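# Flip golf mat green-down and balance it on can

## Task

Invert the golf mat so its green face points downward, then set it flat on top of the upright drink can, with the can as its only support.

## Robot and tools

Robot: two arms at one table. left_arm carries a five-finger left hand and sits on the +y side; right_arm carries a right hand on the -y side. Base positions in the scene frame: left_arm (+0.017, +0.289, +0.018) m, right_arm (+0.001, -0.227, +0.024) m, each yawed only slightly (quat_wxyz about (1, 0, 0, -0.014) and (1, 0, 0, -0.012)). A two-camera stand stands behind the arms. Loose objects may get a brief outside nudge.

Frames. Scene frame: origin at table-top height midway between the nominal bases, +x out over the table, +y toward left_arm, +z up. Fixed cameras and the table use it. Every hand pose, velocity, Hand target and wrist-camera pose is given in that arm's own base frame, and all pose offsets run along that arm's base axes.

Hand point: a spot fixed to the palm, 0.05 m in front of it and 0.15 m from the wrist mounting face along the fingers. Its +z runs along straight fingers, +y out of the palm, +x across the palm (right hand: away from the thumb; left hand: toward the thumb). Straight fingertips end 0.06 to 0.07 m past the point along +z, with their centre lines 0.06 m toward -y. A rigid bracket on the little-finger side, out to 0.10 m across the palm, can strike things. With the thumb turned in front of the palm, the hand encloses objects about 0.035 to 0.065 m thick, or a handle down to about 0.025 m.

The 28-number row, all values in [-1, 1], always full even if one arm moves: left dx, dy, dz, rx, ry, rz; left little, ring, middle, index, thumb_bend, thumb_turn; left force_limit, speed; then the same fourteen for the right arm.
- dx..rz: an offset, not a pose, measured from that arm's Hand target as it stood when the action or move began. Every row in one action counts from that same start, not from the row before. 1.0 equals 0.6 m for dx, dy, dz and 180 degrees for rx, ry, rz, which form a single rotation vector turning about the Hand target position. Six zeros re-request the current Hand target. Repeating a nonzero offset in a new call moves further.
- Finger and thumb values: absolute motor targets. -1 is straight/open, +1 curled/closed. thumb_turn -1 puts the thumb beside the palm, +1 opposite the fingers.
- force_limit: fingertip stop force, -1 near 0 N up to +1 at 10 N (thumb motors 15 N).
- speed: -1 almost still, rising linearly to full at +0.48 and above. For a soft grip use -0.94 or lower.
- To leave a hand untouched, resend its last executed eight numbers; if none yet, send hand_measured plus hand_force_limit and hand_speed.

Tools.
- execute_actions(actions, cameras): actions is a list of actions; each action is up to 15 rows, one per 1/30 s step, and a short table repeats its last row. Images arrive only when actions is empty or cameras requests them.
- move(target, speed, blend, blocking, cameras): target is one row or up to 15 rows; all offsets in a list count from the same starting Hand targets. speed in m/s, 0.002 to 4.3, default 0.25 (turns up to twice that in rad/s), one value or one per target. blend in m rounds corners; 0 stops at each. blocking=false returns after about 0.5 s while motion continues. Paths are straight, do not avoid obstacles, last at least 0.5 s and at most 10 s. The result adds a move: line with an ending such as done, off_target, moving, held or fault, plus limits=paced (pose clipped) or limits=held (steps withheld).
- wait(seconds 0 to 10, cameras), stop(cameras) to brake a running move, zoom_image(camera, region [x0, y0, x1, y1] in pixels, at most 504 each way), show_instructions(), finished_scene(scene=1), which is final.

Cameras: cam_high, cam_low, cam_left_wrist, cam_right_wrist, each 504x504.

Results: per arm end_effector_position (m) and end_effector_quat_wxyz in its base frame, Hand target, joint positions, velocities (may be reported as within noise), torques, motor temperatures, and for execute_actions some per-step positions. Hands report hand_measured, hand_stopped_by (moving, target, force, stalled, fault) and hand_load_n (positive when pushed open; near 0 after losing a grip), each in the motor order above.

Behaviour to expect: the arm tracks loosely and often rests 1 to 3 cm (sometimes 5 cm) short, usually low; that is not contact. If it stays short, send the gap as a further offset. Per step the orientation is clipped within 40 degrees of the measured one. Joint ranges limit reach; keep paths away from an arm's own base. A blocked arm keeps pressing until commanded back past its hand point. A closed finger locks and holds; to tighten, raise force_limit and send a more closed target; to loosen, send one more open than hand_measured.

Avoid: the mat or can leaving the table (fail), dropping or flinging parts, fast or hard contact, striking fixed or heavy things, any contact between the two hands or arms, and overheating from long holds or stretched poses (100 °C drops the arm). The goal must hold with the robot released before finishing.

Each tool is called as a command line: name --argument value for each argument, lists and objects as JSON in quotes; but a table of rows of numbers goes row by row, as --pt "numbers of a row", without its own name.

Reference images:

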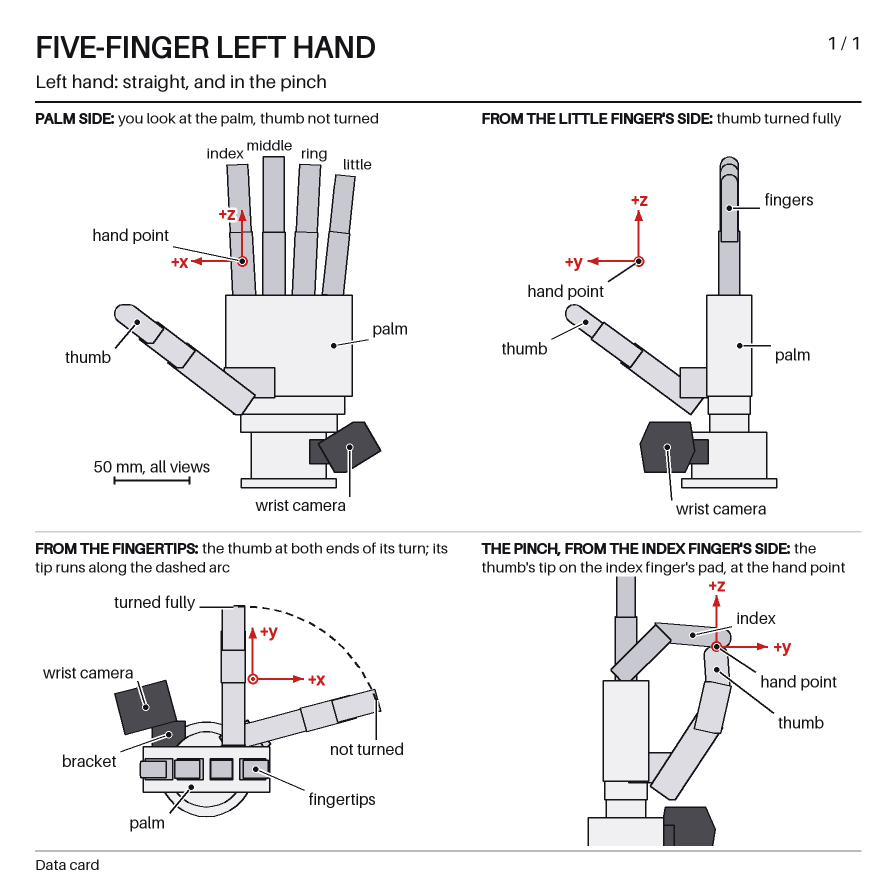

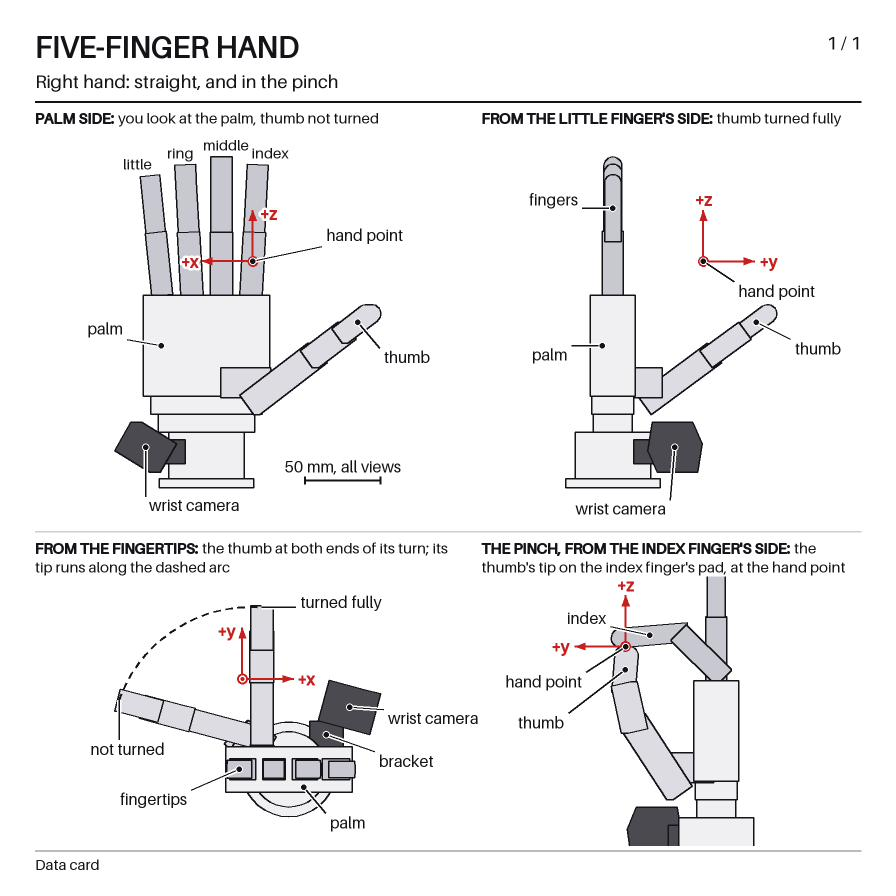

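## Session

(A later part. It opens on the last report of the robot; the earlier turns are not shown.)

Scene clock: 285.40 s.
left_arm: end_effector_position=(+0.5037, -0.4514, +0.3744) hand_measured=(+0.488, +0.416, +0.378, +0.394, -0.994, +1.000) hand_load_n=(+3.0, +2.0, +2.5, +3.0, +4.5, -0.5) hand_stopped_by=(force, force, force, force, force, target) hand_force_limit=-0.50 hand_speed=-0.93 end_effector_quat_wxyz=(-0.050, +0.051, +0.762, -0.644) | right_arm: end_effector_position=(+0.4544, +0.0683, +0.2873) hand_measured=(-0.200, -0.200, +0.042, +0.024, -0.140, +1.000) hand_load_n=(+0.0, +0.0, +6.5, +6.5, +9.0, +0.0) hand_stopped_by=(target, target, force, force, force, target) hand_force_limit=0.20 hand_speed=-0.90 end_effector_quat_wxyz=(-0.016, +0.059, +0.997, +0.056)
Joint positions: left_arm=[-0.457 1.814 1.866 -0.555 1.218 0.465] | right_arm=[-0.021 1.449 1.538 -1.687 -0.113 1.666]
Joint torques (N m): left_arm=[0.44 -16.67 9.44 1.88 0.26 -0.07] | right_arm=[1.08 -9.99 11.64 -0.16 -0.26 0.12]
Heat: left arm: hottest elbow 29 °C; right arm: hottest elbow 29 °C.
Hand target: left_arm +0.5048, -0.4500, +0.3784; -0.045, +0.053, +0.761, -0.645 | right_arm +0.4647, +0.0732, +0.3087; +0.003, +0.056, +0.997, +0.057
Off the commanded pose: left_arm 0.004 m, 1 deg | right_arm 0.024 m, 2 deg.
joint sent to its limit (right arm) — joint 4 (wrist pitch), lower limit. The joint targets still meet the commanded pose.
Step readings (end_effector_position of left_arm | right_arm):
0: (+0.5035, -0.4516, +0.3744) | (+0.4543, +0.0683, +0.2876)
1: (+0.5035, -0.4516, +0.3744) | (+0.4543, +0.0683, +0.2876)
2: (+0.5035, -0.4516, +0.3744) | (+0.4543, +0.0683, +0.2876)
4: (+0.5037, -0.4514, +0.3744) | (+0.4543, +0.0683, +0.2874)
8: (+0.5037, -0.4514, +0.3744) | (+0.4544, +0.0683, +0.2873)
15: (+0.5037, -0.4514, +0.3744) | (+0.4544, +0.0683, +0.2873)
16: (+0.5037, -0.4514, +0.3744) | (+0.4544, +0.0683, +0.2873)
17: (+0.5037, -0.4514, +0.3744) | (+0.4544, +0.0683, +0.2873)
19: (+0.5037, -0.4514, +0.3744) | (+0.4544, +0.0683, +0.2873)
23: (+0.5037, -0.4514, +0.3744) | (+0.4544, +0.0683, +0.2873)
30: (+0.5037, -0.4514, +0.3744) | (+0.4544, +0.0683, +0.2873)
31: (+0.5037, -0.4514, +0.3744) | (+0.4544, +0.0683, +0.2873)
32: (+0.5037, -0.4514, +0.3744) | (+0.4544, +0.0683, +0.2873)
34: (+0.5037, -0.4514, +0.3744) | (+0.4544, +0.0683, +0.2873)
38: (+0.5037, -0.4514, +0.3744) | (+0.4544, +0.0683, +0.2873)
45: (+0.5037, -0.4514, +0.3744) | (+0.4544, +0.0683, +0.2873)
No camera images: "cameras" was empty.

execute_actions --actions '[[[0,0,0,0,0,0,-0.1,-0.1,-0.1,-0.1,-1,1,-0.5,-0.5,0,0,0,0,0,0,-0.2,-0.2,0.4,0.4,0.2,1,0.2,-0.9]],[[0,0,0,0,0,0,-0.1,-0.1,-0.1,-0.1,-1,1,-0.5,-0.5,0,0,0,0,0,0,-0.2,-0.2,0.4,0.4,0.2,1,0.2,-0.9]]]' --cameras '["cam_low","cam_left_wrist","cam_right_wrist"]'

Scene clock: 287.20 s.
left_arm: end_effector_position=(+0.5039, -0.4512, +0.3744) hand_measured=(-0.100, -0.100, -0.100, -0.100, -1.000, +1.000) hand_load_n=(+0.0, +0.0, +0.0, +0.0, +0.0, +1.0) hand_stopped_by=(target, target, target, target, target, target) hand_force_limit=-0.50 hand_speed=-0.50 end_effector_quat_wxyz=(-0.050, +0.051, +0.762, -0.644) | right_arm: end_effector_position=(+0.4542, +0.0680, +0.2871) hand_measured=(-0.200, -0.200, +0.042, +0.024, -0.140, +1.000) hand_load_n=(+0.0, +0.0, +6.5, +6.5, +8.5, +0.0) hand_stopped_by=(target, target, force, force, force, target) hand_force_limit=0.20 hand_speed=-0.90 end_effector_quat_wxyz=(-0.016, +0.059, +0.997, +0.055)
Joint positions: left_arm=[-0.456 1.814 1.866 -0.555 1.218 0.465] | right_arm=[-0.021 1.449 1.538 -1.688 -0.111 1.666]
Joint torques (N m): left_arm=[0.32 -16.62 9.44 1.87 0.27 -0.07] | right_arm=[1.14 -9.99 11.64 -0.16 -0.32 0.11]
Heat: left arm: hottest elbow 29 °C; right arm: hottest elbow 29 °C.
Hand target: left_arm +0.5047, -0.4501, +0.3784; -0.045, +0.053, +0.761, -0.645 | right_arm +0.4647, +0.0732, +0.3087; +0.003, +0.056, +0.997, +0.057
Off the commanded pose: left_arm 0.004 m, 1 deg | right_arm 0.025 m, 2 deg.
joint sent to its limit (right arm) — joint 4 (wrist pitch), lower limit. The joint targets still meet the commanded pose.
Step readings (end_effector_position of left_arm | right_arm):
0: (+0.5037, -0.4514, +0.3744) | (+0.4544, +0.0683, +0.2873)
1: (+0.5037, -0.4514, +0.3744) | (+0.4544, +0.0683, +0.2873)
2: (+0.5037, -0.4514, +0.3744) | (+0.4544, +0.0683, +0.2873)
4: (+0.5039, -0.4512, +0.3744) | (+0.4542, +0.0681, +0.2871)
8: (+0.5039, -0.4512, +0.3744) | (+0.4542, +0.0680, +0.2871)
15: (+0.5039, -0.4512, +0.3744) | (+0.4542, +0.0680, +0.2871)
16: (+0.5039, -0.4512, +0.3744) | (+0.4542, +0.0680, +0.2871)
17: (+0.5039, -0.4512, +0.3744) | (+0.4542, +0.0680, +0.2871)
19: (+0.5039, -0.4512, +0.3744) | (+0.4542, +0.0680, +0.2871)
23: (+0.5039, -0.4512, +0.3744) | (+0.4542, +0.0680, +0.2871)
30: (+0.5039, -0.4512, +0.3744) | (+0.4542, +0.0680, +0.2871)
camera_calibration:
cam_left_wrist: T_world_to_cam=[[-0.318839, -0.131364, 0.938661, -0.244981], [-0.730676, 0.664862, -0.155145, 0.728114], [-0.6037, -0.735324, -0.307969, 0.199535], [0, 0, 0, 1]] pos_world=[0.574365, -0.369555, 0.404368]
cam_right_wrist: T_world_to_cam=[[-0.121825, 0.978866, 0.164254, -0.0602483], [0.858679, 0.0209392, 0.512086, -0.54099], [0.497825, 0.203426, -0.843083, 0.11579], [0, 0, 0, 1]] pos_world=[0.399554, 0.0467482, 0.38455]
Images, in order (width x height): cam_low 504x504, cam_left_wrist 504x504, cam_right_wrist 504x504.

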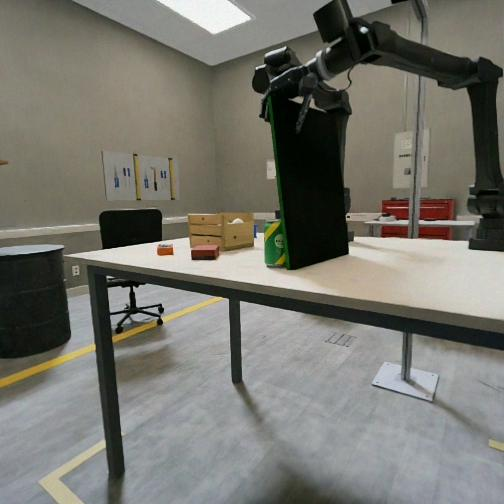

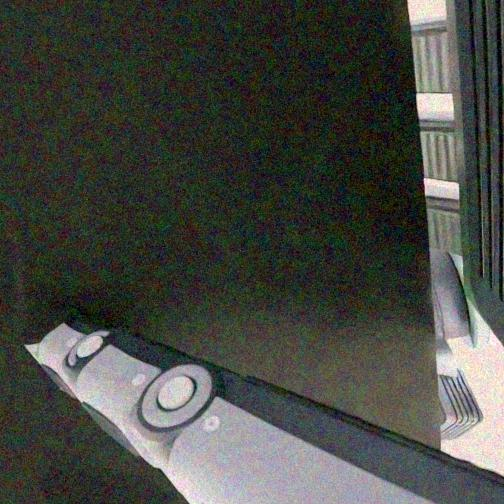

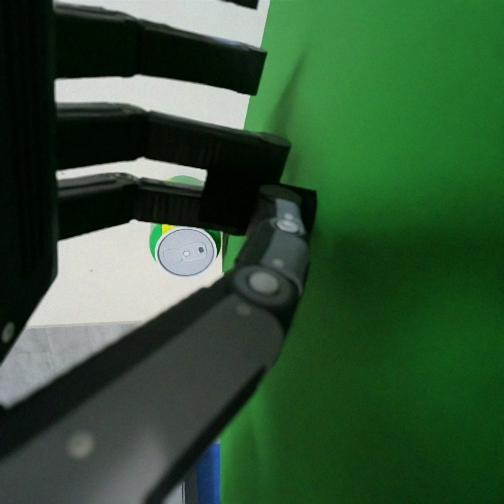

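move --pt "0.0 0.025 0.03 0 0 0 -0.1 -0.1 -0.1 -0.1 -1 1 -0.5 -0.5 0 0 0 0 0 0 -0.2 -0.2 0.4 0.4 0.2 1 0.2 -0.9" --pt "0.0 0.05 0.2 0 0 0 -0.1 -0.1 -0.1 -0.1 -1 1 -0.5 -0.5 0 0 0 0 0 0 -0.2 -0.2 0.4 0.4 0.2 1 0.2 -0.9" --speed 0.08 --blend 0.01 --cameras '["cam_low","cam_high"]'

Scene clock: 290.37 s.
left_arm: end_effector_position=(+0.4955, -0.4221, +0.4916) hand_measured=(-0.100, -0.100, -0.100, -0.100, -1.000, +1.000) hand_load_n=(+0.0, +0.0, +0.0, +0.0, +0.0, +0.0) hand_stopped_by=(target, target, target, target, target, target) hand_force_limit=-0.50 hand_speed=-0.50 end_effector_quat_wxyz=(-0.054, +0.047, +0.762, -0.643) | right_arm: end_effector_position=(+0.4542, +0.0689, +0.2874) hand_measured=(-0.200, -0.200, +0.042, +0.024, -0.140, +1.000) hand_load_n=(+0.0, +0.0, +6.0, +6.0, +9.5, +0.0) hand_stopped_by=(target, target, force, force, force, target) hand_force_limit=0.20 hand_speed=-0.90 end_effector_quat_wxyz=(-0.016, +0.059, +0.997, +0.057)
Joint positions: left_arm=[-0.419 1.848 2.239 -0.951 1.252 0.514] | right_arm=[-0.021 1.449 1.538 -1.688 -0.115 1.666]
Joint torques (N m): left_arm=[1.03 -14.56 12.75 1.07 0.47 0.01] | right_arm=[1.08 -10.05 11.66 -0.16 -0.17 0.11]
Heat: left arm: hottest elbow 30 °C; right arm: hottest elbow 30 °C.
Hand target: left_arm +0.5048, -0.4201, +0.4984; -0.045, +0.053, +0.761, -0.645 | right_arm +0.4647, +0.0732, +0.3087; +0.003, +0.056, +0.997, +0.057
Off the commanded pose: left_arm 0.012 m, 1 deg | right_arm 0.024 m, 2 deg.
joint sent to its limit (right arm) — joint 4 (wrist pitch), lower limit. The joint targets still meet the commanded pose.
move: off_target (left_arm, right_arm)
Images, in order (width x height): cam_high 504x504, cam_low 504x504.

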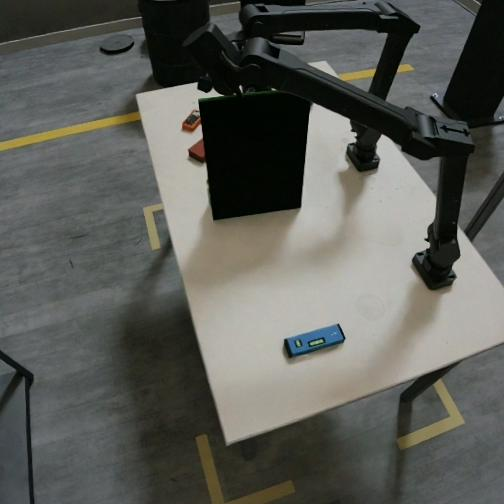

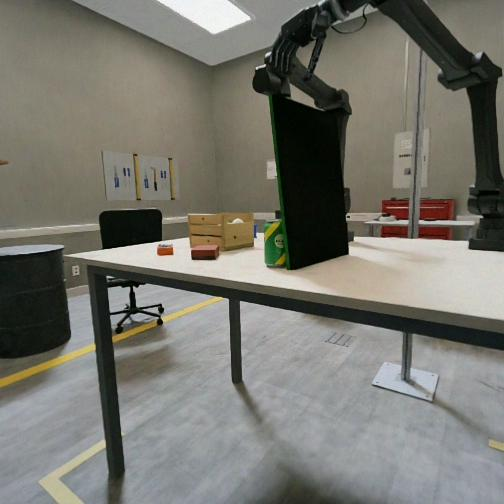

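move --pt "0.0 -0.02 -0.17 0 0 0 -0.1 -0.1 -0.1 -0.1 -1 1 -0.5 -0.5 0 0 0 0 0 0 -0.2 -0.2 0.4 0.4 0.2 1 0.2 -0.9" --pt "0.0 -0.035 -0.2 0 0 0 -0.1 -0.1 -0.1 -0.1 -1 1 -0.5 -0.5 0 0 0 0 0 0 -0.2 -0.2 0.4 0.4 0.2 1 0.2 -0.9" --speed 0.08 --blend 0.01 --cameras '["cam_low","cam_high","cam_right_wrist"]'

Scene clock: 299.17 s.
left_arm: end_effector_position=(+0.5101, -0.4383, +0.3677) hand_measured=(-0.100, -0.100, -0.100, -0.100, -1.000, +1.000) hand_load_n=(+0.0, +0.0, +0.0, +0.0, +0.0, +0.0) hand_stopped_by=(target, target, target, target, target, target) hand_force_limit=-0.50 hand_speed=-0.50 end_effector_quat_wxyz=(-0.051, +0.047, +0.763, -0.642) | right_arm: end_effector_position=(+0.4542, +0.0692, +0.2875) hand_measured=(-0.200, -0.200, +0.042, +0.024, -0.140, +1.000) hand_load_n=(+0.0, +0.5, +5.5, +6.0, +9.5, +0.0) hand_stopped_by=(target, target, force, force, force, target) hand_force_limit=0.20 hand_speed=-0.90 end_effector_quat_wxyz=(-0.016, +0.059, +0.997, +0.057)
Joint positions: left_arm=[-0.434 1.817 1.859 -0.579 1.233 0.493] | right_arm=[-0.021 1.449 1.538 -1.688 -0.116 1.666]
Joint torques (N m): left_arm=[-0.44 -17.49 9.21 2.1 0.19 -0.13] | right_arm=[1.03 -10.11 11.69 -0.17 -0.16 0.12]
Heat: left arm: hottest elbow 30 °C; right arm: hottest elbow 30 °C.
Hand target: left_arm +0.5048, -0.4409, +0.3784; -0.045, +0.053, +0.761, -0.645 | right_arm +0.4647, +0.0733, +0.3088; +0.003, +0.055, +0.997, +0.057
Off the commanded pose: left_arm 0.012 m, 1 deg | right_arm 0.024 m, 2 deg.
joint sent to its limit (right arm) — joint 4 (wrist pitch), lower limit. The joint targets still meet the commanded pose.
move: off_target (left_arm, right_arm)
camera_calibration:
cam_right_wrist: T_world_to_cam=[[-0.122512, 0.978091, 0.168312, -0.0621394], [0.858622, 0.0194004, 0.512242, -0.541121], [0.497754, 0.207272, -0.842187, 0.115423], [0, 0, 0, 1]] pos_world=[0.399553, 0.0473518, 0.384852]
Images, in order (width x height): cam_high 504x504, cam_low 504x504, cam_right_wrist 504x504.

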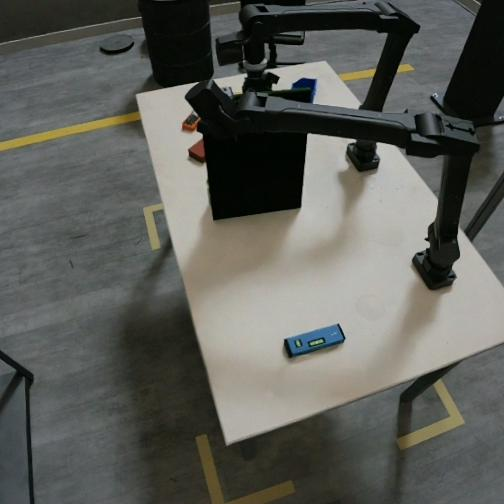

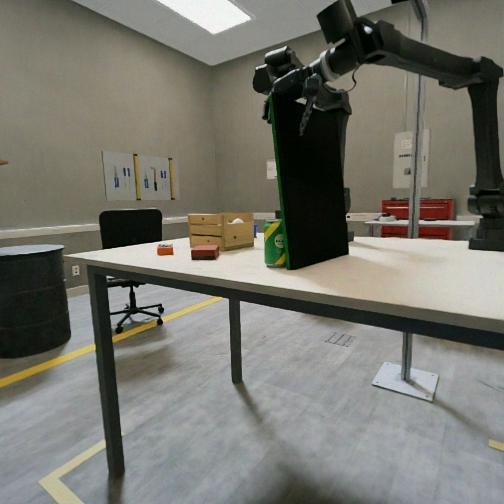

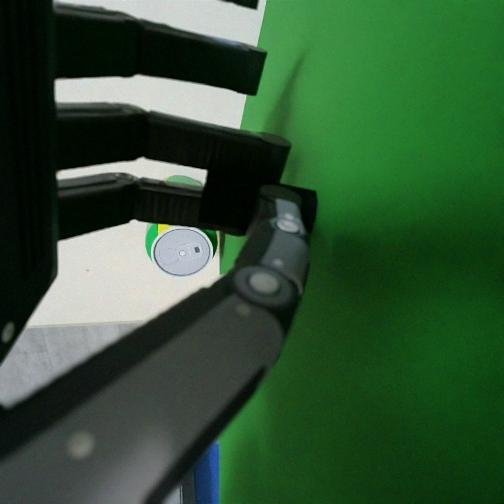

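move --target '[-0.01,-0.03,0.005,0,0,0,-0.1,-0.1,-0.1,-0.1,-1,1,-0.5,-0.5,0,0,0,0,0,0,-0.2,-0.2,0.4,0.4,0.2,1,0.2,-0.9]' --speed 0.05 --cameras '["cam_low"]'

Scene clock: 300.60 s.
left_arm: end_effector_position=(+0.5074, -0.4511, +0.3688) hand_measured=(-0.100, -0.100, -0.100, -0.100, -1.000, +1.000) hand_load_n=(+0.0, +0.0, +0.0, +0.0, +0.0, +0.0) hand_stopped_by=(target, target, target, target, target, target) hand_force_limit=-0.50 hand_speed=-0.50 end_effector_quat_wxyz=(-0.048, +0.041, +0.765, -0.640) | right_arm: end_effector_position=(+0.4540, +0.0684, +0.2872) hand_measured=(-0.200, -0.200, +0.042, +0.024, -0.140, +1.000) hand_load_n=(+0.0, +0.0, +6.0, +6.5, +8.5, -0.5) hand_stopped_by=(target, target, force, force, force, target) hand_force_limit=0.20 hand_speed=-0.90 end_effector_quat_wxyz=(-0.016, +0.059, +0.997, +0.056)
Joint positions: left_arm=[-0.455 1.817 1.859 -0.547 1.201 0.454] | right_arm=[-0.021 1.449 1.538 -1.689 -0.112 1.667]
Joint torques (N m): left_arm=[-1.2 -17.2 9.7 2.33 0.34 -0.16] | right_arm=[1.08 -10.05 11.63 -0.14 -0.27 0.12]
Heat: left arm: hottest elbow 30 °C; right arm: hottest elbow 30 °C.
Hand target: left_arm +0.4988, -0.4590, +0.3815; -0.044, +0.053, +0.761, -0.645 | right_arm +0.4646, +0.0732, +0.3088; +0.003, +0.056, +0.997, +0.057
Off the commanded pose: left_arm 0.017 m, 2 deg | right_arm 0.025 m, 2 deg.
joint sent to its limit (right arm) — joint 4 (wrist pitch), lower limit. The joint targets still meet the commanded pose.
move: off_target (left_arm, right_arm)
Images, in order (width x height): cam_low 504x504.

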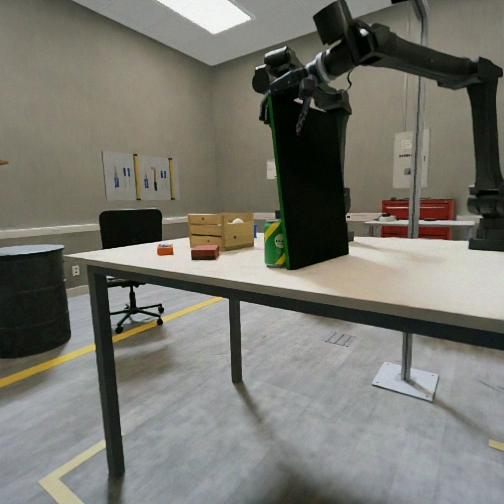

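execute_actions --actions '[[[0,0,0,0,0,0,0.6,0.6,0.6,0.6,-1,1,-0.6,-0.85,0,0,0,0,0,0,-0.2,-0.2,0.4,0.4,0.2,1,0.2,-0.9]],[[0,0,0,0,0,0,0.6,0.6,0.6,0.6,-1,1,-0.6,-0.85,0,0,0,0,0,0,-0.2,-0.2,0.4,0.4,0.2,1,0.2,-0.9]],[[0,0,0,0,0,0,0.6,0.6,0.6,0.6,-1,1,-0.6,-0.85,0,0,0,0,0,0,-0.2,-0.2,0.4,0.4,0.2,1,0.2,-0.9]],[[0,0,0,0,0,0,0.6,0.6,0.6,0.6,-1,1,-0.6,-0.85,0,0,0,0,0,0,-0.2,-0.2,0.4,0.4,0.2,1,0.2,-0.9]]]' --cameras '[]'

Scene clock: 303.00 s.
left_arm: end_effector_position=(+0.5073, -0.4510, +0.3685) hand_measured=(+0.482, +0.412, +0.370, +0.398, -1.000, +1.000) hand_load_n=(+3.5, +1.5, +0.5, +2.0, +1.0, -0.5) hand_stopped_by=(force, force, force, force, target, target) hand_force_limit=-0.60 hand_speed=-0.85 end_effector_quat_wxyz=(-0.050, +0.039, +0.766, -0.640) | right_arm: end_effector_position=(+0.4540, +0.0686, +0.2873) hand_measured=(-0.200, -0.200, +0.042, +0.024, -0.140, +1.000) hand_load_n=(+0.0, +0.0, +6.0, +6.0, +9.0, +0.0) hand_stopped_by=(target, target, force, force, force, target) hand_force_limit=0.20 hand_speed=-0.90 end_effector_quat_wxyz=(-0.016, +0.059, +0.997, +0.056)
Joint positions: left_arm=[-0.455 1.817 1.858 -0.547 1.2 0.45] | right_arm=[-0.021 1.449 1.538 -1.689 -0.114 1.667]
Joint torques (N m): left_arm=[-1.26 -17.38 9.73 2.37 0.37 -0.12] | right_arm=[0.97 -10.05 11.66 -0.14 -0.24 0.12]
Heat: left arm: hottest elbow 30 °C; right arm: hottest elbow 30 °C.
Hand target: left_arm +0.4987, -0.4590, +0.3814; -0.045, +0.053, +0.761, -0.645 | right_arm +0.4646, +0.0732, +0.3088; +0.003, +0.056, +0.997, +0.057
Off the commanded pose: left_arm 0.017 m, 2 deg | right_arm 0.024 m, 2 deg.
joint sent to its limit (right arm) — joint 4 (wrist pitch), lower limit. The joint targets still meet the commanded pose.
Step readings (end_effector_position of left_arm | right_arm):
0: (+0.5074, -0.4511, +0.3688) | (+0.4540, +0.0684, +0.2872)
1: (+0.5074, -0.4511, +0.3688) | (+0.4540, +0.0684, +0.2872)
2: (+0.5074, -0.4511, +0.3688) | (+0.4540, +0.0684, +0.2872)
4: (+0.5074, -0.4511, +0.3688) | (+0.4540, +0.0684, +0.2872)
8: (+0.5075, -0.4511, +0.3688) | (+0.4540, +0.0684, +0.2872)
15: (+0.5074, -0.4511, +0.3688) | (+0.4540, +0.0684, +0.2872)
16: (+0.5074, -0.4511, +0.3688) | (+0.4540, +0.0684, +0.2872)
17: (+0.5074, -0.4511, +0.3688) | (+0.4540, +0.0684, +0.2872)
19: (+0.5074, -0.4511, +0.3688) | (+0.4540, +0.0684, +0.2872)
23: (+0.5074, -0.4511, +0.3688) | (+0.4540, +0.0684, +0.2872)
30: (+0.5074, -0.4511, +0.3688) | (+0.4540, +0.0684, +0.2872)
31: (+0.5074, -0.4511, +0.3688) | (+0.4540, +0.0684, +0.2872)
32: (+0.5074, -0.4511, +0.3688) | (+0.4540, +0.0684, +0.2872)
34: (+0.5074, -0.4511, +0.3688) | (+0.4540, +0.0684, +0.2872)
38: (+0.5075, -0.4511, +0.3688) | (+0.4540, +0.0684, +0.2872)
45: (+0.5073, -0.4511, +0.3685) | (+0.4540, +0.0686, +0.2873)
46: (+0.5073, -0.4510, +0.3685) | (+0.4540, +0.0686, +0.2873)
47: (+0.5073, -0.4510, +0.3685) | (+0.4540, +0.0686, +0.2873)
49: (+0.5073, -0.4510, +0.3685) | (+0.4540, +0.0686, +0.2873)
53: (+0.5073, -0.4510, +0.3685) | (+0.4540, +0.0686, +0.2873)
60: (+0.5073, -0.4510, +0.3685) | (+0.4540, +0.0686, +0.2873)
No camera images: "cameras" was empty.

execute_actions --actions '[[[0,0,0,0,0,0,0.6,0.6,0.6,0.6,-1,1,-0.6,-0.85,0,0,0,0,0,0,-0.25,-0.25,-0.25,-0.25,0.2,1,0.2,-0.5]],[[0,0,0,0,0,0,0.6,0.6,0.6,0.6,-1,1,-0.6,-0.85,0,0,0,0,0,0,-0.25,-0.25,-0.25,-0.25,-0.04,1,-0.5,-0.8]]]' --cameras '["cam_right_wrist"]'

Scene clock: 304.53 s.
left_arm: end_effector_position=(+0.5064, -0.4525, +0.3685) hand_measured=(+0.482, +0.412, +0.370, +0.398, -1.000, +1.000) hand_load_n=(+4.0, +2.0, +0.5, +2.5, +1.0, -0.5) hand_stopped_by=(force, force, force, force, target, target) hand_force_limit=-0.60 hand_speed=-0.85 end_effector_quat_wxyz=(-0.050, +0.040, +0.766, -0.640) | right_arm: end_effector_position=(+0.4552, +0.0696, +0.2898) hand_measured=(-0.250, -0.250, -0.250, -0.250, -0.040, +1.000) hand_load_n=(+0.0, +0.0, +0.0, +0.0, +0.5, +0.0) hand_stopped_by=(target, target, target, target, target, target) hand_force_limit=-0.50 hand_speed=-0.80 end_effector_quat_wxyz=(-0.014, +0.058, +0.997, +0.058)
Joint positions: left_arm=[-0.458 1.817 1.858 -0.546 1.199 0.45] | right_arm=[-0.02 1.449 1.543 -1.689 -0.116 1.667]
Joint torques (N m): left_arm=[-1.03 -17.32 9.74 2.3 0.4 -0.13] | right_arm=[0.91 -10.05 11.23 -0.13 -0.12 0.12]
Heat: left arm: hottest elbow 30 °C; right arm: hottest elbow 30 °C.
Hand target: left_arm +0.4988, -0.4589, +0.3813; -0.045, +0.053, +0.761, -0.645 | right_arm +0.4647, +0.0733, +0.3088; +0.003, +0.055, +0.997, +0.057
Off the commanded pose: left_arm 0.016 m, 2 deg | right_arm 0.022 m, 2 deg.
joint sent to its limit (right arm) — joint 4 (wrist pitch), lower limit. The joint targets still meet the commanded pose.
Step readings (end_effector_position of left_arm | right_arm):
0: (+0.5073, -0.4510, +0.3685) | (+0.4540, +0.0686, +0.2873)
1: (+0.5073, -0.4510, +0.3685) | (+0.4540, +0.0686, +0.2873)
2: (+0.5073, -0.4510, +0.3685) | (+0.4540, +0.0686, +0.2873)
4: (+0.5073, -0.4511, +0.3686) | (+0.4545, +0.0689, +0.2883)
8: (+0.5068, -0.4517, +0.3686) | (+0.4550, +0.0688, +0.2892)
15: (+0.5066, -0.4518, +0.3686) | (+0.4550, +0.0688, +0.2892)
16: (+0.5066, -0.4518, +0.3686) | (+0.4550, +0.0688, +0.2892)
17: (+0.5066, -0.4518, +0.3686) | (+0.4550, +0.0688, +0.2892)
19: (+0.5066, -0.4518, +0.3686) | (+0.4550, +0.0688, +0.2892)
23: (+0.5066, -0.4518, +0.3686) | (+0.4550, +0.0688, +0.2892)
30: (+0.5064, -0.4525, +0.3685) | (+0.4552, +0.0696, +0.2898)
camera_calibration:
cam_right_wrist: T_world_to_cam=[[-0.123684, 0.977921, 0.168443, -0.0623845], [0.85608, 0.0193123, 0.516482, -0.543343], [0.501825, 0.208081, -0.839568, 0.114128], [0, 0, 0, 1]] pos_world=[0.400157, 0.0477525, 0.386953]
Images, in order (width x height): cam_right_wrist 504x504.

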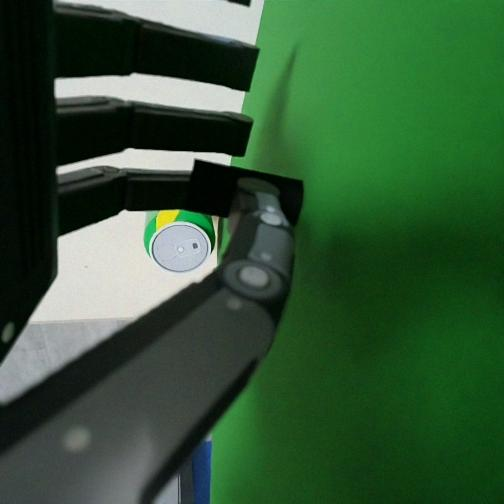

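move --target '[0,0,0,0,0,0,0.6,0.6,0.6,0.6,-1,1,-0.6,-0.85,0.002,0.0217,0,0,0,0,-0.25,-0.25,-0.25,-0.25,-0.04,1,-0.5,-0.8]' --speed 0.05 --cameras '["cam_right_wrist", "cam_high"]'

Scene clock: 306.73 s.
left_arm: end_effector_position=(+0.5066, -0.4525, +0.3684) hand_measured=(+0.482, +0.412, +0.370, +0.398, -1.000, +1.000) hand_load_n=(+3.5, +2.0, +0.5, +2.0, +1.0, -1.0) hand_stopped_by=(force, force, force, force, target, target) hand_force_limit=-0.60 hand_speed=-0.85 end_effector_quat_wxyz=(-0.049, +0.039, +0.766, -0.640) | right_arm: end_effector_position=(+0.4562, +0.0768, +0.2908) hand_measured=(-0.250, -0.250, -0.250, -0.250, -0.040, +1.000) hand_load_n=(+0.0, +0.0, +0.0, +0.0, -1.5, -0.5) hand_stopped_by=(target, target, target, target, target, target) hand_force_limit=-0.50 hand_speed=-0.80 end_effector_quat_wxyz=(-0.013, +0.063, +0.996, +0.055)
Joint positions: left_arm=[-0.458 1.817 1.858 -0.546 1.198 0.45] | right_arm=[0 1.449 1.547 -1.689 -0.112 1.697]
Joint torques (N m): left_arm=[-1.03 -17.38 9.74 2.3 0.45 -0.12] | right_arm=[1.79 -9.82 11.3 -0.06 -0.26 0.12]
Heat: left arm: hottest elbow 30 °C; right arm: hottest elbow 30 °C.
Hand target: left_arm +0.4988, -0.4589, +0.3813; -0.045, +0.053, +0.761, -0.645 | right_arm +0.4659, +0.0862, +0.3089; +0.003, +0.055, +0.997, +0.057
Off the commanded pose: left_arm 0.016 m, 2 deg | right_arm 0.023 m, 2 deg.
move: off_target (left_arm, right_arm)
camera_calibration:
cam_right_wrist: T_world_to_cam=[[-0.11423, 0.979879, 0.163673, -0.0724298], [0.856264, 0.0135699, 0.51636, -0.544324], [0.503749, 0.199131, -0.840585, 0.113051], [0, 0, 0, 1]] pos_world=[0.400862, 0.0558468, 0.387951]
Images, in order (width x height): cam_high 504x504, cam_right_wrist 504x504.

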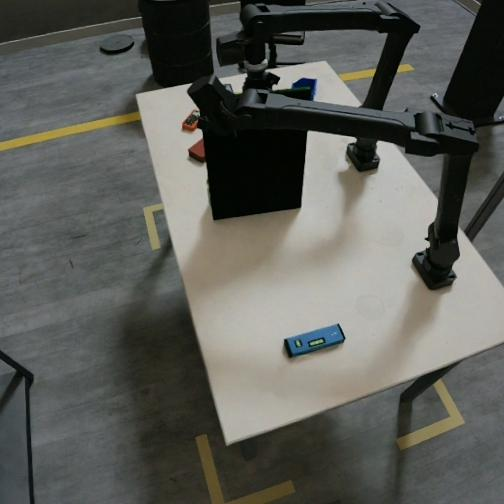

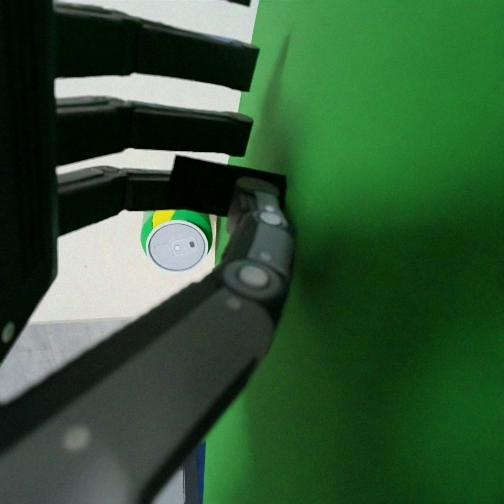

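move --target '[0,0,0,0,0,0,0.6,0.6,0.6,0.6,-1,1,-0.6,-0.85,0.0,0.005,-0.015,0,0,0,-0.25,-0.25,-0.25,-0.25,-0.04,1,-0.5,-0.8]' --speed 0.05 --cameras '["cam_right_wrist"]'

Scene clock: 307.90 s.
left_arm: end_effector_position=(+0.5066, -0.4525, +0.3684) hand_measured=(+0.482, +0.412, +0.370, +0.398, -1.000, +1.000) hand_load_n=(+3.5, +2.0, +0.0, +2.0, +1.0, -1.0) hand_stopped_by=(force, force, force, force, target, target) hand_force_limit=-0.60 hand_speed=-0.85 end_effector_quat_wxyz=(-0.049, +0.039, +0.766, -0.640) | right_arm: end_effector_position=(+0.4564, +0.0770, +0.2906) hand_measured=(-0.250, -0.250, -0.250, -0.250, -0.040, +1.000) hand_load_n=(+0.0, +0.0, +0.0, +0.0, -2.0, -0.5) hand_stopped_by=(target, target, target, target, target, target) hand_force_limit=-0.50 hand_speed=-0.80 end_effector_quat_wxyz=(-0.013, +0.065, +0.996, +0.055)
Joint positions: left_arm=[-0.458 1.817 1.858 -0.546 1.198 0.45] | right_arm=[0.002 1.449 1.547 -1.689 -0.111 1.702]
Joint torques (N m): left_arm=[-1.03 -17.32 9.77 2.3 0.45 -0.13] | right_arm=[2.08 -10.05 9.37 0.85 -0.31 0.13]
Heat: left arm: hottest elbow 30 °C; right arm: hottest elbow 31 °C.
Hand target: left_arm +0.4988, -0.4589, +0.3813; -0.045, +0.053, +0.761, -0.645 | right_arm +0.4659, +0.0892, +0.2999; +0.003, +0.055, +0.997, +0.057
Off the commanded pose: left_arm 0.016 m, 2 deg | right_arm 0.018 m, 2 deg.
move: off_target (left_arm, right_arm)
camera_calibration:
cam_right_wrist: T_world_to_cam=[[-0.110083, 0.980554, 0.162469, -0.074309], [0.856625, 0.0107016, 0.515829, -0.54423], [0.504059, 0.195959, -0.841145, 0.112998], [0, 0, 0, 1]] pos_world=[0.401063, 0.056545, 0.38785]
Images, in order (width x height): cam_right_wrist 504x504.

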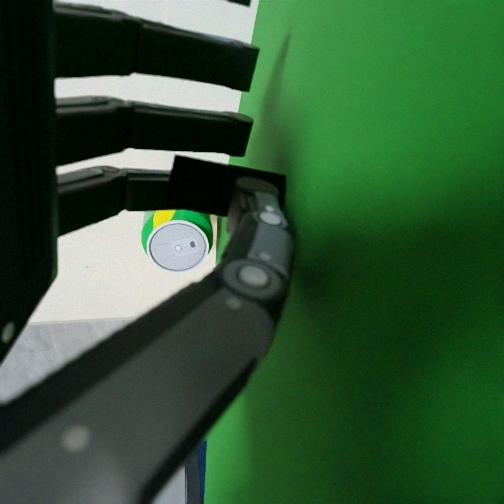

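move --target '[0,0,0,0,0,0,0.6,0.6,0.6,0.6,-1,1,-0.6,-0.85,-0.003,0.002,-0.015,0,0,0,-0.25,-0.25,-0.25,-0.25,-0.04,1,-0.5,-0.8]' --speed 0.05 --cameras '["cam_right_wrist"]'

Scene clock: 308.90 s.
left_arm: end_effector_position=(+0.5069, -0.4525, +0.3683) hand_measured=(+0.482, +0.412, +0.370, +0.398, -1.000, +1.000) hand_load_n=(+3.5, +2.0, +0.0, +1.5, +1.0, -1.0) hand_stopped_by=(force, force, force, force, target, target) hand_force_limit=-0.60 hand_speed=-0.85 end_effector_quat_wxyz=(-0.049, +0.039, +0.766, -0.640) | right_arm: end_effector_position=(+0.4588, +0.0789, +0.2909) hand_measured=(-0.250, -0.250, -0.250, -0.250, -0.040, +1.000) hand_load_n=(+0.0, +0.0, +0.0, +0.0, -2.5, -2.5) hand_stopped_by=(target, target, target, target, target, target) hand_force_limit=-0.50 hand_speed=-0.80 end_effector_quat_wxyz=(-0.008, +0.063, +0.996, +0.054)
Joint positions: left_arm=[-0.458 1.817 1.858 -0.546 1.197 0.45] | right_arm=[0.006 1.449 1.547 -1.678 -0.11 1.703]
Joint torques (N m): left_arm=[-0.97 -17.32 9.73 2.29 0.5 -0.12] | right_arm=[1.96 -10.34 7.04 1.4 -0.35 0.16]
Heat: left arm: hottest elbow 30 °C; right arm: hottest elbow 31 °C.
Hand target: left_arm +0.4988, -0.4589, +0.3813; -0.045, +0.053, +0.761, -0.645 | right_arm +0.4641, +0.0905, +0.2909; +0.003, +0.055, +0.997, +0.057
Off the commanded pose: left_arm 0.017 m, 2 deg | right_arm 0.013 m, 2 deg.
move: off_target (left_arm, right_arm)
camera_calibration:
cam_right_wrist: T_world_to_cam=[[-0.11547, 0.980297, 0.160266, -0.0727514], [0.851295, 0.0145279, 0.524486, -0.546785], [0.511824, 0.196997, -0.836199, 0.106686], [0, 0, 0, 1]] pos_world=[0.40247, 0.0582448, 0.387652]
Images, in order (width x height): cam_right_wrist 504x504.

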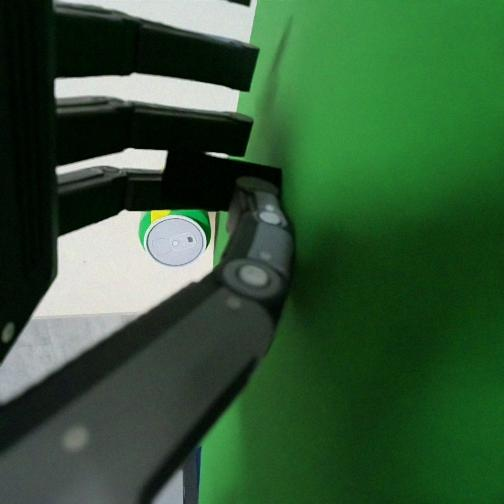

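move --target '[0,0,0,0,0,0,0.6,0.6,0.6,0.6,-1,1,-0.6,-0.85,-0.002,0.0,-0.015,0,0,0,-0.25,-0.25,-0.25,-0.25,-0.04,1,-0.5,-0.8]' --speed 0.05

wait --seconds 0.3 --cameras '["cam_right_wrist"]'

Scene clock: 311.00 s.
left_arm: end_effector_position=(+0.5069, -0.4525, +0.3683) hand_measured=(+0.482, +0.412, +0.370, +0.398, -1.000, +1.000) hand_load_n=(+4.0, +2.0, +0.5, +1.5, +1.0, -1.0) hand_stopped_by=(force, force, force, force, target, target) hand_force_limit=-0.60 hand_speed=-0.85 end_effector_quat_wxyz=(-0.048, +0.039, +0.766, -0.640) | right_arm: end_effector_position=(+0.4588, +0.0789, +0.2903) hand_measured=(-0.250, -0.250, -0.250, -0.250, -0.040, +1.000) hand_load_n=(+0.0, +0.0, +0.5, +0.0, -2.0, -2.5) hand_stopped_by=(target, target, target, target, target, target) hand_force_limit=-0.50 hand_speed=-0.80 end_effector_quat_wxyz=(+0.002, +0.063, +0.997, +0.055)
Joint positions: left_arm=[-0.458 1.817 1.858 -0.546 1.196 0.45] | right_arm=[0.006 1.435 1.529 -1.654 -0.11 1.703]
Joint torques (N m): left_arm=[-0.97 -17.38 9.74 2.3 0.51 -0.12] | right_arm=[2.02 -9.7 6.2 1.35 -0.33 0.15]
Heat: left arm: hottest elbow 30 °C; right arm: hottest elbow 31 °C.
Hand target: left_arm +0.4988, -0.4589, +0.3813; -0.045, +0.053, +0.761, -0.645 | right_arm +0.4629, +0.0905, +0.2819; +0.003, +0.055, +0.997, +0.057
Off the commanded pose: left_arm 0.017 m, 2 deg | right_arm 0.015 m, 1 deg.
move: off_target (left_arm, right_arm)

Scene clock: 311.30 s.
left_arm: end_effector_position=(+0.5069, -0.4525, +0.3683) hand_measured=(+0.482, +0.412, +0.370, +0.398, -1.000, +1.000) hand_load_n=(+3.5, +1.5, +0.5, +1.5, +1.5, -1.0) hand_stopped_by=(force, force, force, force, target, target) hand_force_limit=-0.60 hand_speed=-0.85 end_effector_quat_wxyz=(-0.048, +0.039, +0.766, -0.640) | right_arm: end_effector_position=(+0.4587, +0.0789, +0.2902) hand_measured=(-0.250, -0.250, -0.250, -0.250, -0.040, +1.000) hand_load_n=(+0.0, +0.0, +0.0, +0.0, -2.0, -2.5) hand_stopped_by=(target, target, target, target, target, target) hand_force_limit=-0.50 hand_speed=-0.80 end_effector_quat_wxyz=(+0.001, +0.063, +0.997, +0.055)
Joint positions: left_arm=[-0.458 1.817 1.858 -0.546 1.196 0.45] | right_arm=[0.006 1.435 1.529 -1.654 -0.11 1.703]
Joint torques (N m): left_arm=[-1.03 -17.38 9.74 2.29 0.51 -0.12] | right_arm=[2.02 -9.7 6.19 1.43 -0.32 0.16]
Heat: left arm: hottest elbow 30 °C; right arm: hottest elbow 31 °C.
Hand target: left_arm +0.4988, -0.4589, +0.3813; -0.045, +0.053, +0.761, -0.645 | right_arm +0.4628, +0.0905, +0.2818; +0.003, +0.055, +0.997, +0.057
Off the commanded pose: left_arm 0.017 m, 2 deg | right_arm 0.015 m, 1 deg.
wait: 0.30 s; at rest by 0.17 s
camera_calibration:
cam_right_wrist: T_world_to_cam=[[-0.118631, 0.980276, 0.15807, -0.0705506], [0.840883, 0.0145214, 0.541022, -0.546394], [0.528056, 0.1971, -0.82602, 0.0956293], [0, 0, 0, 1]] pos_world=[0.400587, 0.0582449, 0.385755]
Images, in order (width x height): cam_right_wrist 504x504.

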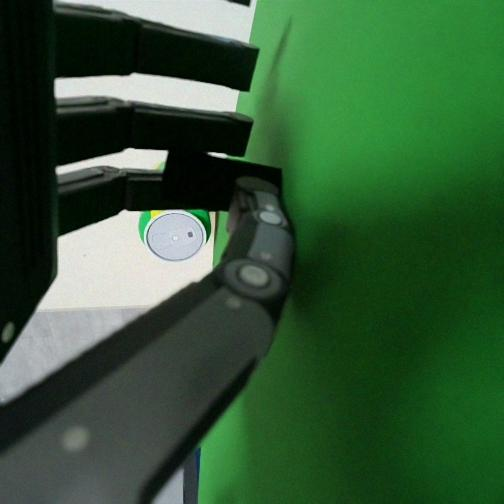

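move --target '[0,0,0,0,0,0,0.6,0.6,0.6,0.6,-1,1,-0.6,-0.85,0,0.0,0,0,0,0,-0.2,-0.2,0.4,0.4,-0.04,1,-0.4,-0.88]' --speed 0.05 --cameras '["cam_right_wrist"]'

Scene clock: 312.57 s.
left_arm: end_effector_position=(+0.5073, -0.4521, +0.3683) hand_measured=(+0.482, +0.412, +0.370, +0.398, -1.000, +1.000) hand_load_n=(+3.0, +1.5, +0.0, +1.5, +1.5, -0.5) hand_stopped_by=(force, force, force, force, target, target) hand_force_limit=-0.60 hand_speed=-0.85 end_effector_quat_wxyz=(-0.048, +0.039, +0.766, -0.640) | right_arm: end_effector_position=(+0.4589, +0.0788, +0.2897) hand_measured=(-0.200, -0.200, -0.096, +0.004, -0.040, +1.000) hand_load_n=(+0.0, +0.0, +3.0, +3.5, +3.0, -3.0) hand_stopped_by=(target, target, force, force, target, target) hand_force_limit=-0.40 hand_speed=-0.88 end_effector_quat_wxyz=(+0.002, +0.063, +0.997, +0.055)
Joint positions: left_arm=[-0.457 1.817 1.858 -0.546 1.196 0.45] | right_arm=[0.006 1.435 1.527 -1.653 -0.109 1.703]
Joint torques (N m): left_arm=[-1.08 -17.38 9.73 2.3 0.51 -0.12] | right_arm=[1.96 -9.58 6.27 1.33 -0.33 0.16]
Heat: left arm: hottest elbow 30 °C; right arm: hottest elbow 31 °C.
Hand target: left_arm +0.4987, -0.4590, +0.3813; -0.045, +0.053, +0.761, -0.645 | right_arm +0.4628, +0.0905, +0.2818; +0.003, +0.055, +0.997, +0.057
Off the commanded pose: left_arm 0.017 m, 2 deg | right_arm 0.015 m, 1 deg.
move: off_target (left_arm, right_arm)
camera_calibration:
cam_right_wrist: T_world_to_cam=[[-0.118683, 0.980335, 0.157665, -0.0702857], [0.84069, 0.0147182, 0.541317, -0.546256], [0.528351, 0.196793, -0.825904, 0.0950181], [0, 0, 0, 1]] pos_world=[0.400687, 0.0582445, 0.385255]
Images, in order (width x height): cam_right_wrist 504x504.

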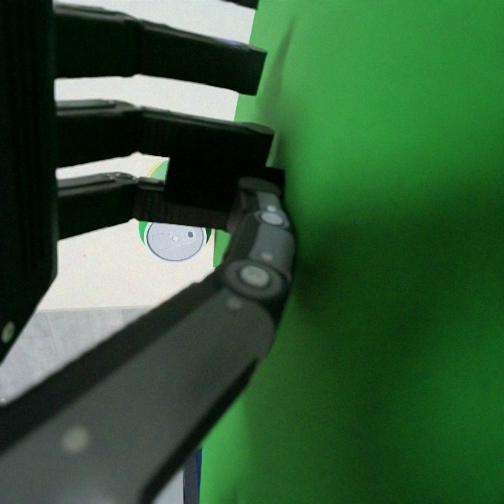

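move --target '[0,0,0,0,0,0,0.6,0.6,0.6,0.6,-1,1,-0.6,-0.85,0,0.0,0,0,0,0,-0.2,-0.2,0.45,0.45,0.2,1,0.1,-0.88]' --speed 0.05 --cameras '["cam_right_wrist"]'

Scene clock: 313.20 s.
left_arm: end_effector_position=(+0.5076, -0.4517, +0.3683) hand_measured=(+0.482, +0.412, +0.370, +0.398, -1.000, +1.000) hand_load_n=(+3.5, +1.5, +0.0, +1.5, +1.5, -1.0) hand_stopped_by=(force, force, force, force, target, target) hand_force_limit=-0.60 hand_speed=-0.85 end_effector_quat_wxyz=(-0.048, +0.038, +0.766, -0.640) | right_arm: end_effector_position=(+0.4590, +0.0789, +0.2892) hand_measured=(-0.200, -0.200, -0.066, +0.036, -0.030, +1.000) hand_load_n=(+0.0, +0.0, +6.0, +5.5, +9.0, -3.0) hand_stopped_by=(target, target, force, force, force, target) hand_force_limit=0.10 hand_speed=-0.88 end_effector_quat_wxyz=(+0.001, +0.063, +0.996, +0.055)
Joint positions: left_arm=[-0.456 1.817 1.858 -0.546 1.196 0.45] | right_arm=[0.006 1.435 1.526 -1.651 -0.11 1.703]
Joint torques (N m): left_arm=[-1.14 -17.32 9.74 2.3 0.52 -0.13] | right_arm=[1.9 -9.58 6.37 1.33 -0.32 0.17]
Heat: left arm: hottest elbow 30 °C; right arm: hottest elbow 31 °C.
Hand target: left_arm +0.4988, -0.4589, +0.3813; -0.045, +0.053, +0.761, -0.645 | right_arm +0.4628, +0.0905, +0.2817; +0.003, +0.056, +0.997, +0.057
Off the commanded pose: left_arm 0.017 m, 2 deg | right_arm 0.014 m, 1 deg.
move: off_target (left_arm, right_arm)
camera_calibration:
cam_right_wrist: T_world_to_cam=[[-0.118257, 0.980319, 0.158084, -0.0705264], [0.840735, 0.0141359, 0.541262, -0.546032], [0.528375, 0.196915, -0.82586, 0.0945188], [0, 0, 0, 1]] pos_world=[0.400787, 0.0582448, 0.384755]
Images, in order (width x height): cam_right_wrist 504x504.

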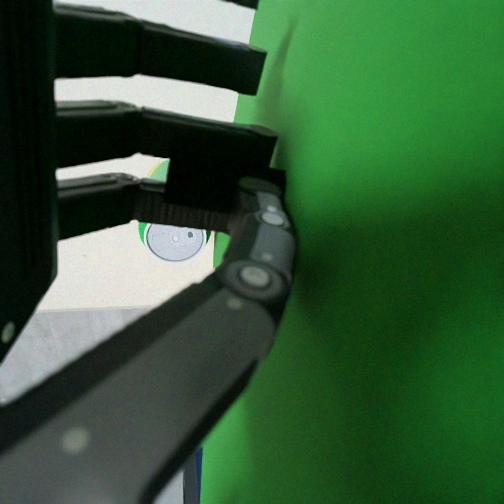

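move --target '[0,0,0.033,0,0,0,0.6,0.6,0.6,0.6,-1,1,-0.6,-0.85,0,-0.01,0.06,0,0,0,-0.2,-0.2,0.45,0.45,0.2,1,0.1,-0.88]' --speed 0.04 --cameras '["cam_right_wrist","cam_low","cam_high"]'

Scene clock: 314.73 s.
left_arm: end_effector_position=(+0.5053, -0.4508, +0.3691) hand_measured=(+0.482, +0.412, +0.370, +0.398, -1.000, +1.000) hand_load_n=(+3.0, +1.5, +0.0, +0.5, +1.0, -3.5) hand_stopped_by=(force, force, force, force, target, target) hand_force_limit=-0.60 hand_speed=-0.85 end_effector_quat_wxyz=(-0.054, +0.035, +0.767, -0.638) | right_arm: end_effector_position=(+0.4547, +0.0798, +0.2903) hand_measured=(-0.200, -0.200, -0.066, +0.036, -0.030, +1.000) hand_load_n=(+0.0, +0.5, +6.5, +6.0, +9.5, -2.0) hand_stopped_by=(target, target, force, force, force, target) hand_force_limit=0.10 hand_speed=-0.88 end_effector_quat_wxyz=(-0.010, +0.063, +0.996, +0.057)
Joint positions: left_arm=[-0.456 1.816 1.861 -0.563 1.198 0.449] | right_arm=[0.006 1.44 1.535 -1.679 -0.115 1.703]
Joint torques (N m): left_arm=[-1.2 -17.26 13.61 1.11 0.46 -0.16] | right_arm=[0.97 -10.46 12.23 -0.5 -0.23 0.03]
Heat: left arm: hottest elbow 30 °C; right arm: hottest elbow 31 °C.
Hand target: left_arm +0.4988, -0.4589, +0.4012; -0.044, +0.053, +0.761, -0.645 | right_arm +0.4628, +0.0845, +0.3177; +0.003, +0.056, +0.997, +0.057
Off the commanded pose: left_arm 0.034 m, 3 deg | right_arm 0.029 m, 2 deg.
joint sent to its limit (right arm) — joint 4 (wrist pitch), lower limit. The joint targets still meet the commanded pose.
move: off_target (left_arm, right_arm)
camera_calibration:
cam_right_wrist: T_world_to_cam=[[-0.114593, 0.979532, 0.165486, -0.0758211], [0.85288, 0.011591, 0.521978, -0.542866], [0.509376, 0.200955, -0.836751, 0.109042], [0, 0, 0, 1]] pos_world=[0.398768, 0.0586489, 0.387153]
Images, in order (width x height): cam_high 504x504, cam_low 504x504, cam_right_wrist 504x504.

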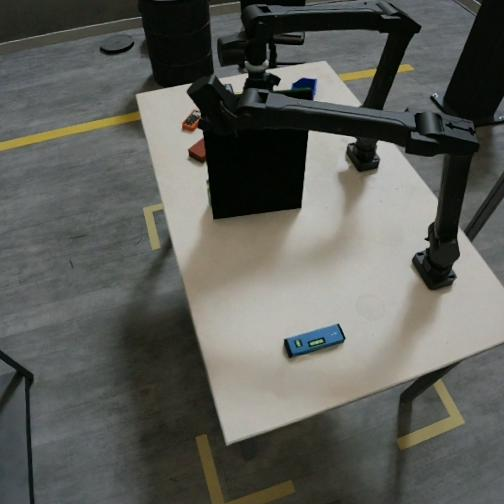

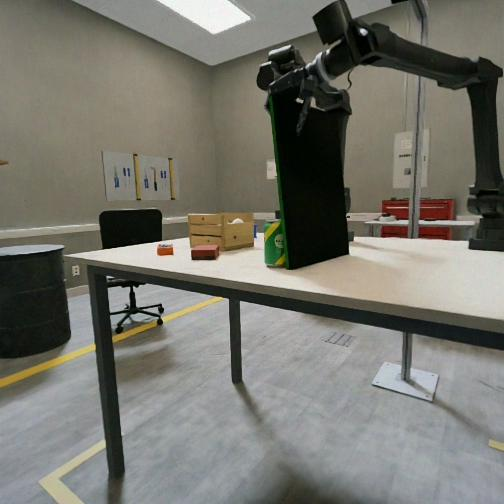

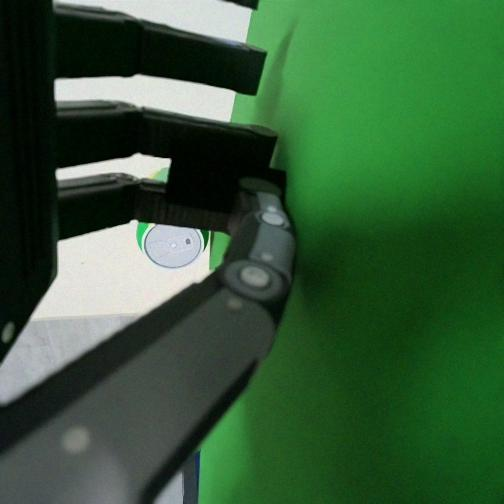

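move --target '[0,0,0.025,0,0,0,0.6,0.6,0.6,0.6,-1,1,-0.6,-0.85,0,0,0.033,0,0,0,-0.2,-0.2,0.45,0.45,0.2,1,0.1,-0.88]' --speed 0.04 --cameras '["cam_low"]'

Scene clock: 316.17 s.
left_arm: end_effector_position=(+0.5026, -0.4495, +0.3780) hand_measured=(+0.482, +0.412, +0.370, +0.398, -1.000, +1.000) hand_load_n=(+1.5, +0.5, +0.0, +0.0, +0.5, +0.0) hand_stopped_by=(force, force, force, force, target, target) hand_force_limit=-0.60 hand_speed=-0.85 end_effector_quat_wxyz=(-0.060, +0.029, +0.769, -0.635) | right_arm: end_effector_position=(+0.4535, +0.0805, +0.2925) hand_measured=(-0.200, -0.200, -0.066, +0.036, -0.030, +1.000) hand_load_n=(+0.0, +0.0, +5.5, +4.5, +10.0, -2.5) hand_stopped_by=(target, target, force, force, force, target) hand_force_limit=0.10 hand_speed=-0.88 end_effector_quat_wxyz=(-0.012, +0.064, +0.996, +0.059)
Joint positions: left_arm=[-0.456 1.816 1.889 -0.608 1.198 0.447] | right_arm=[0.006 1.44 1.541 -1.688 -0.119 1.703]
Joint torques (N m): left_arm=[-1.03 -17.08 14.89 1.37 0.47 -0.14] | right_arm=[0.79 -12.4 13.12 -0.13 -0.33 0.06]
Heat: left arm: hottest elbow 30 °C; right arm: hottest elbow 31 °C.
Hand target: left_arm +0.4988, -0.4589, +0.4164; -0.044, +0.053, +0.761, -0.645 | right_arm +0.4629, +0.0845, +0.3375; +0.003, +0.056, +0.997, +0.057
Off the commanded pose: left_arm 0.040 m, 4 deg | right_arm 0.046 m, 2 deg.
joint sent to its limit (right arm) — joint 4 (wrist pitch), lower limit. The joint targets are off in orientation, not in position.
move: off_target (left_arm, right_arm)
Images, in order (width x height): cam_low 504x504.

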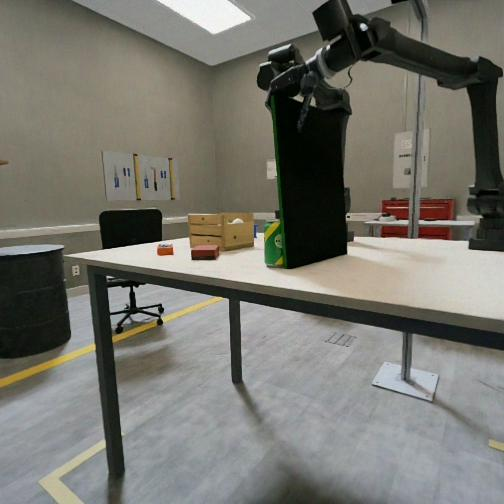

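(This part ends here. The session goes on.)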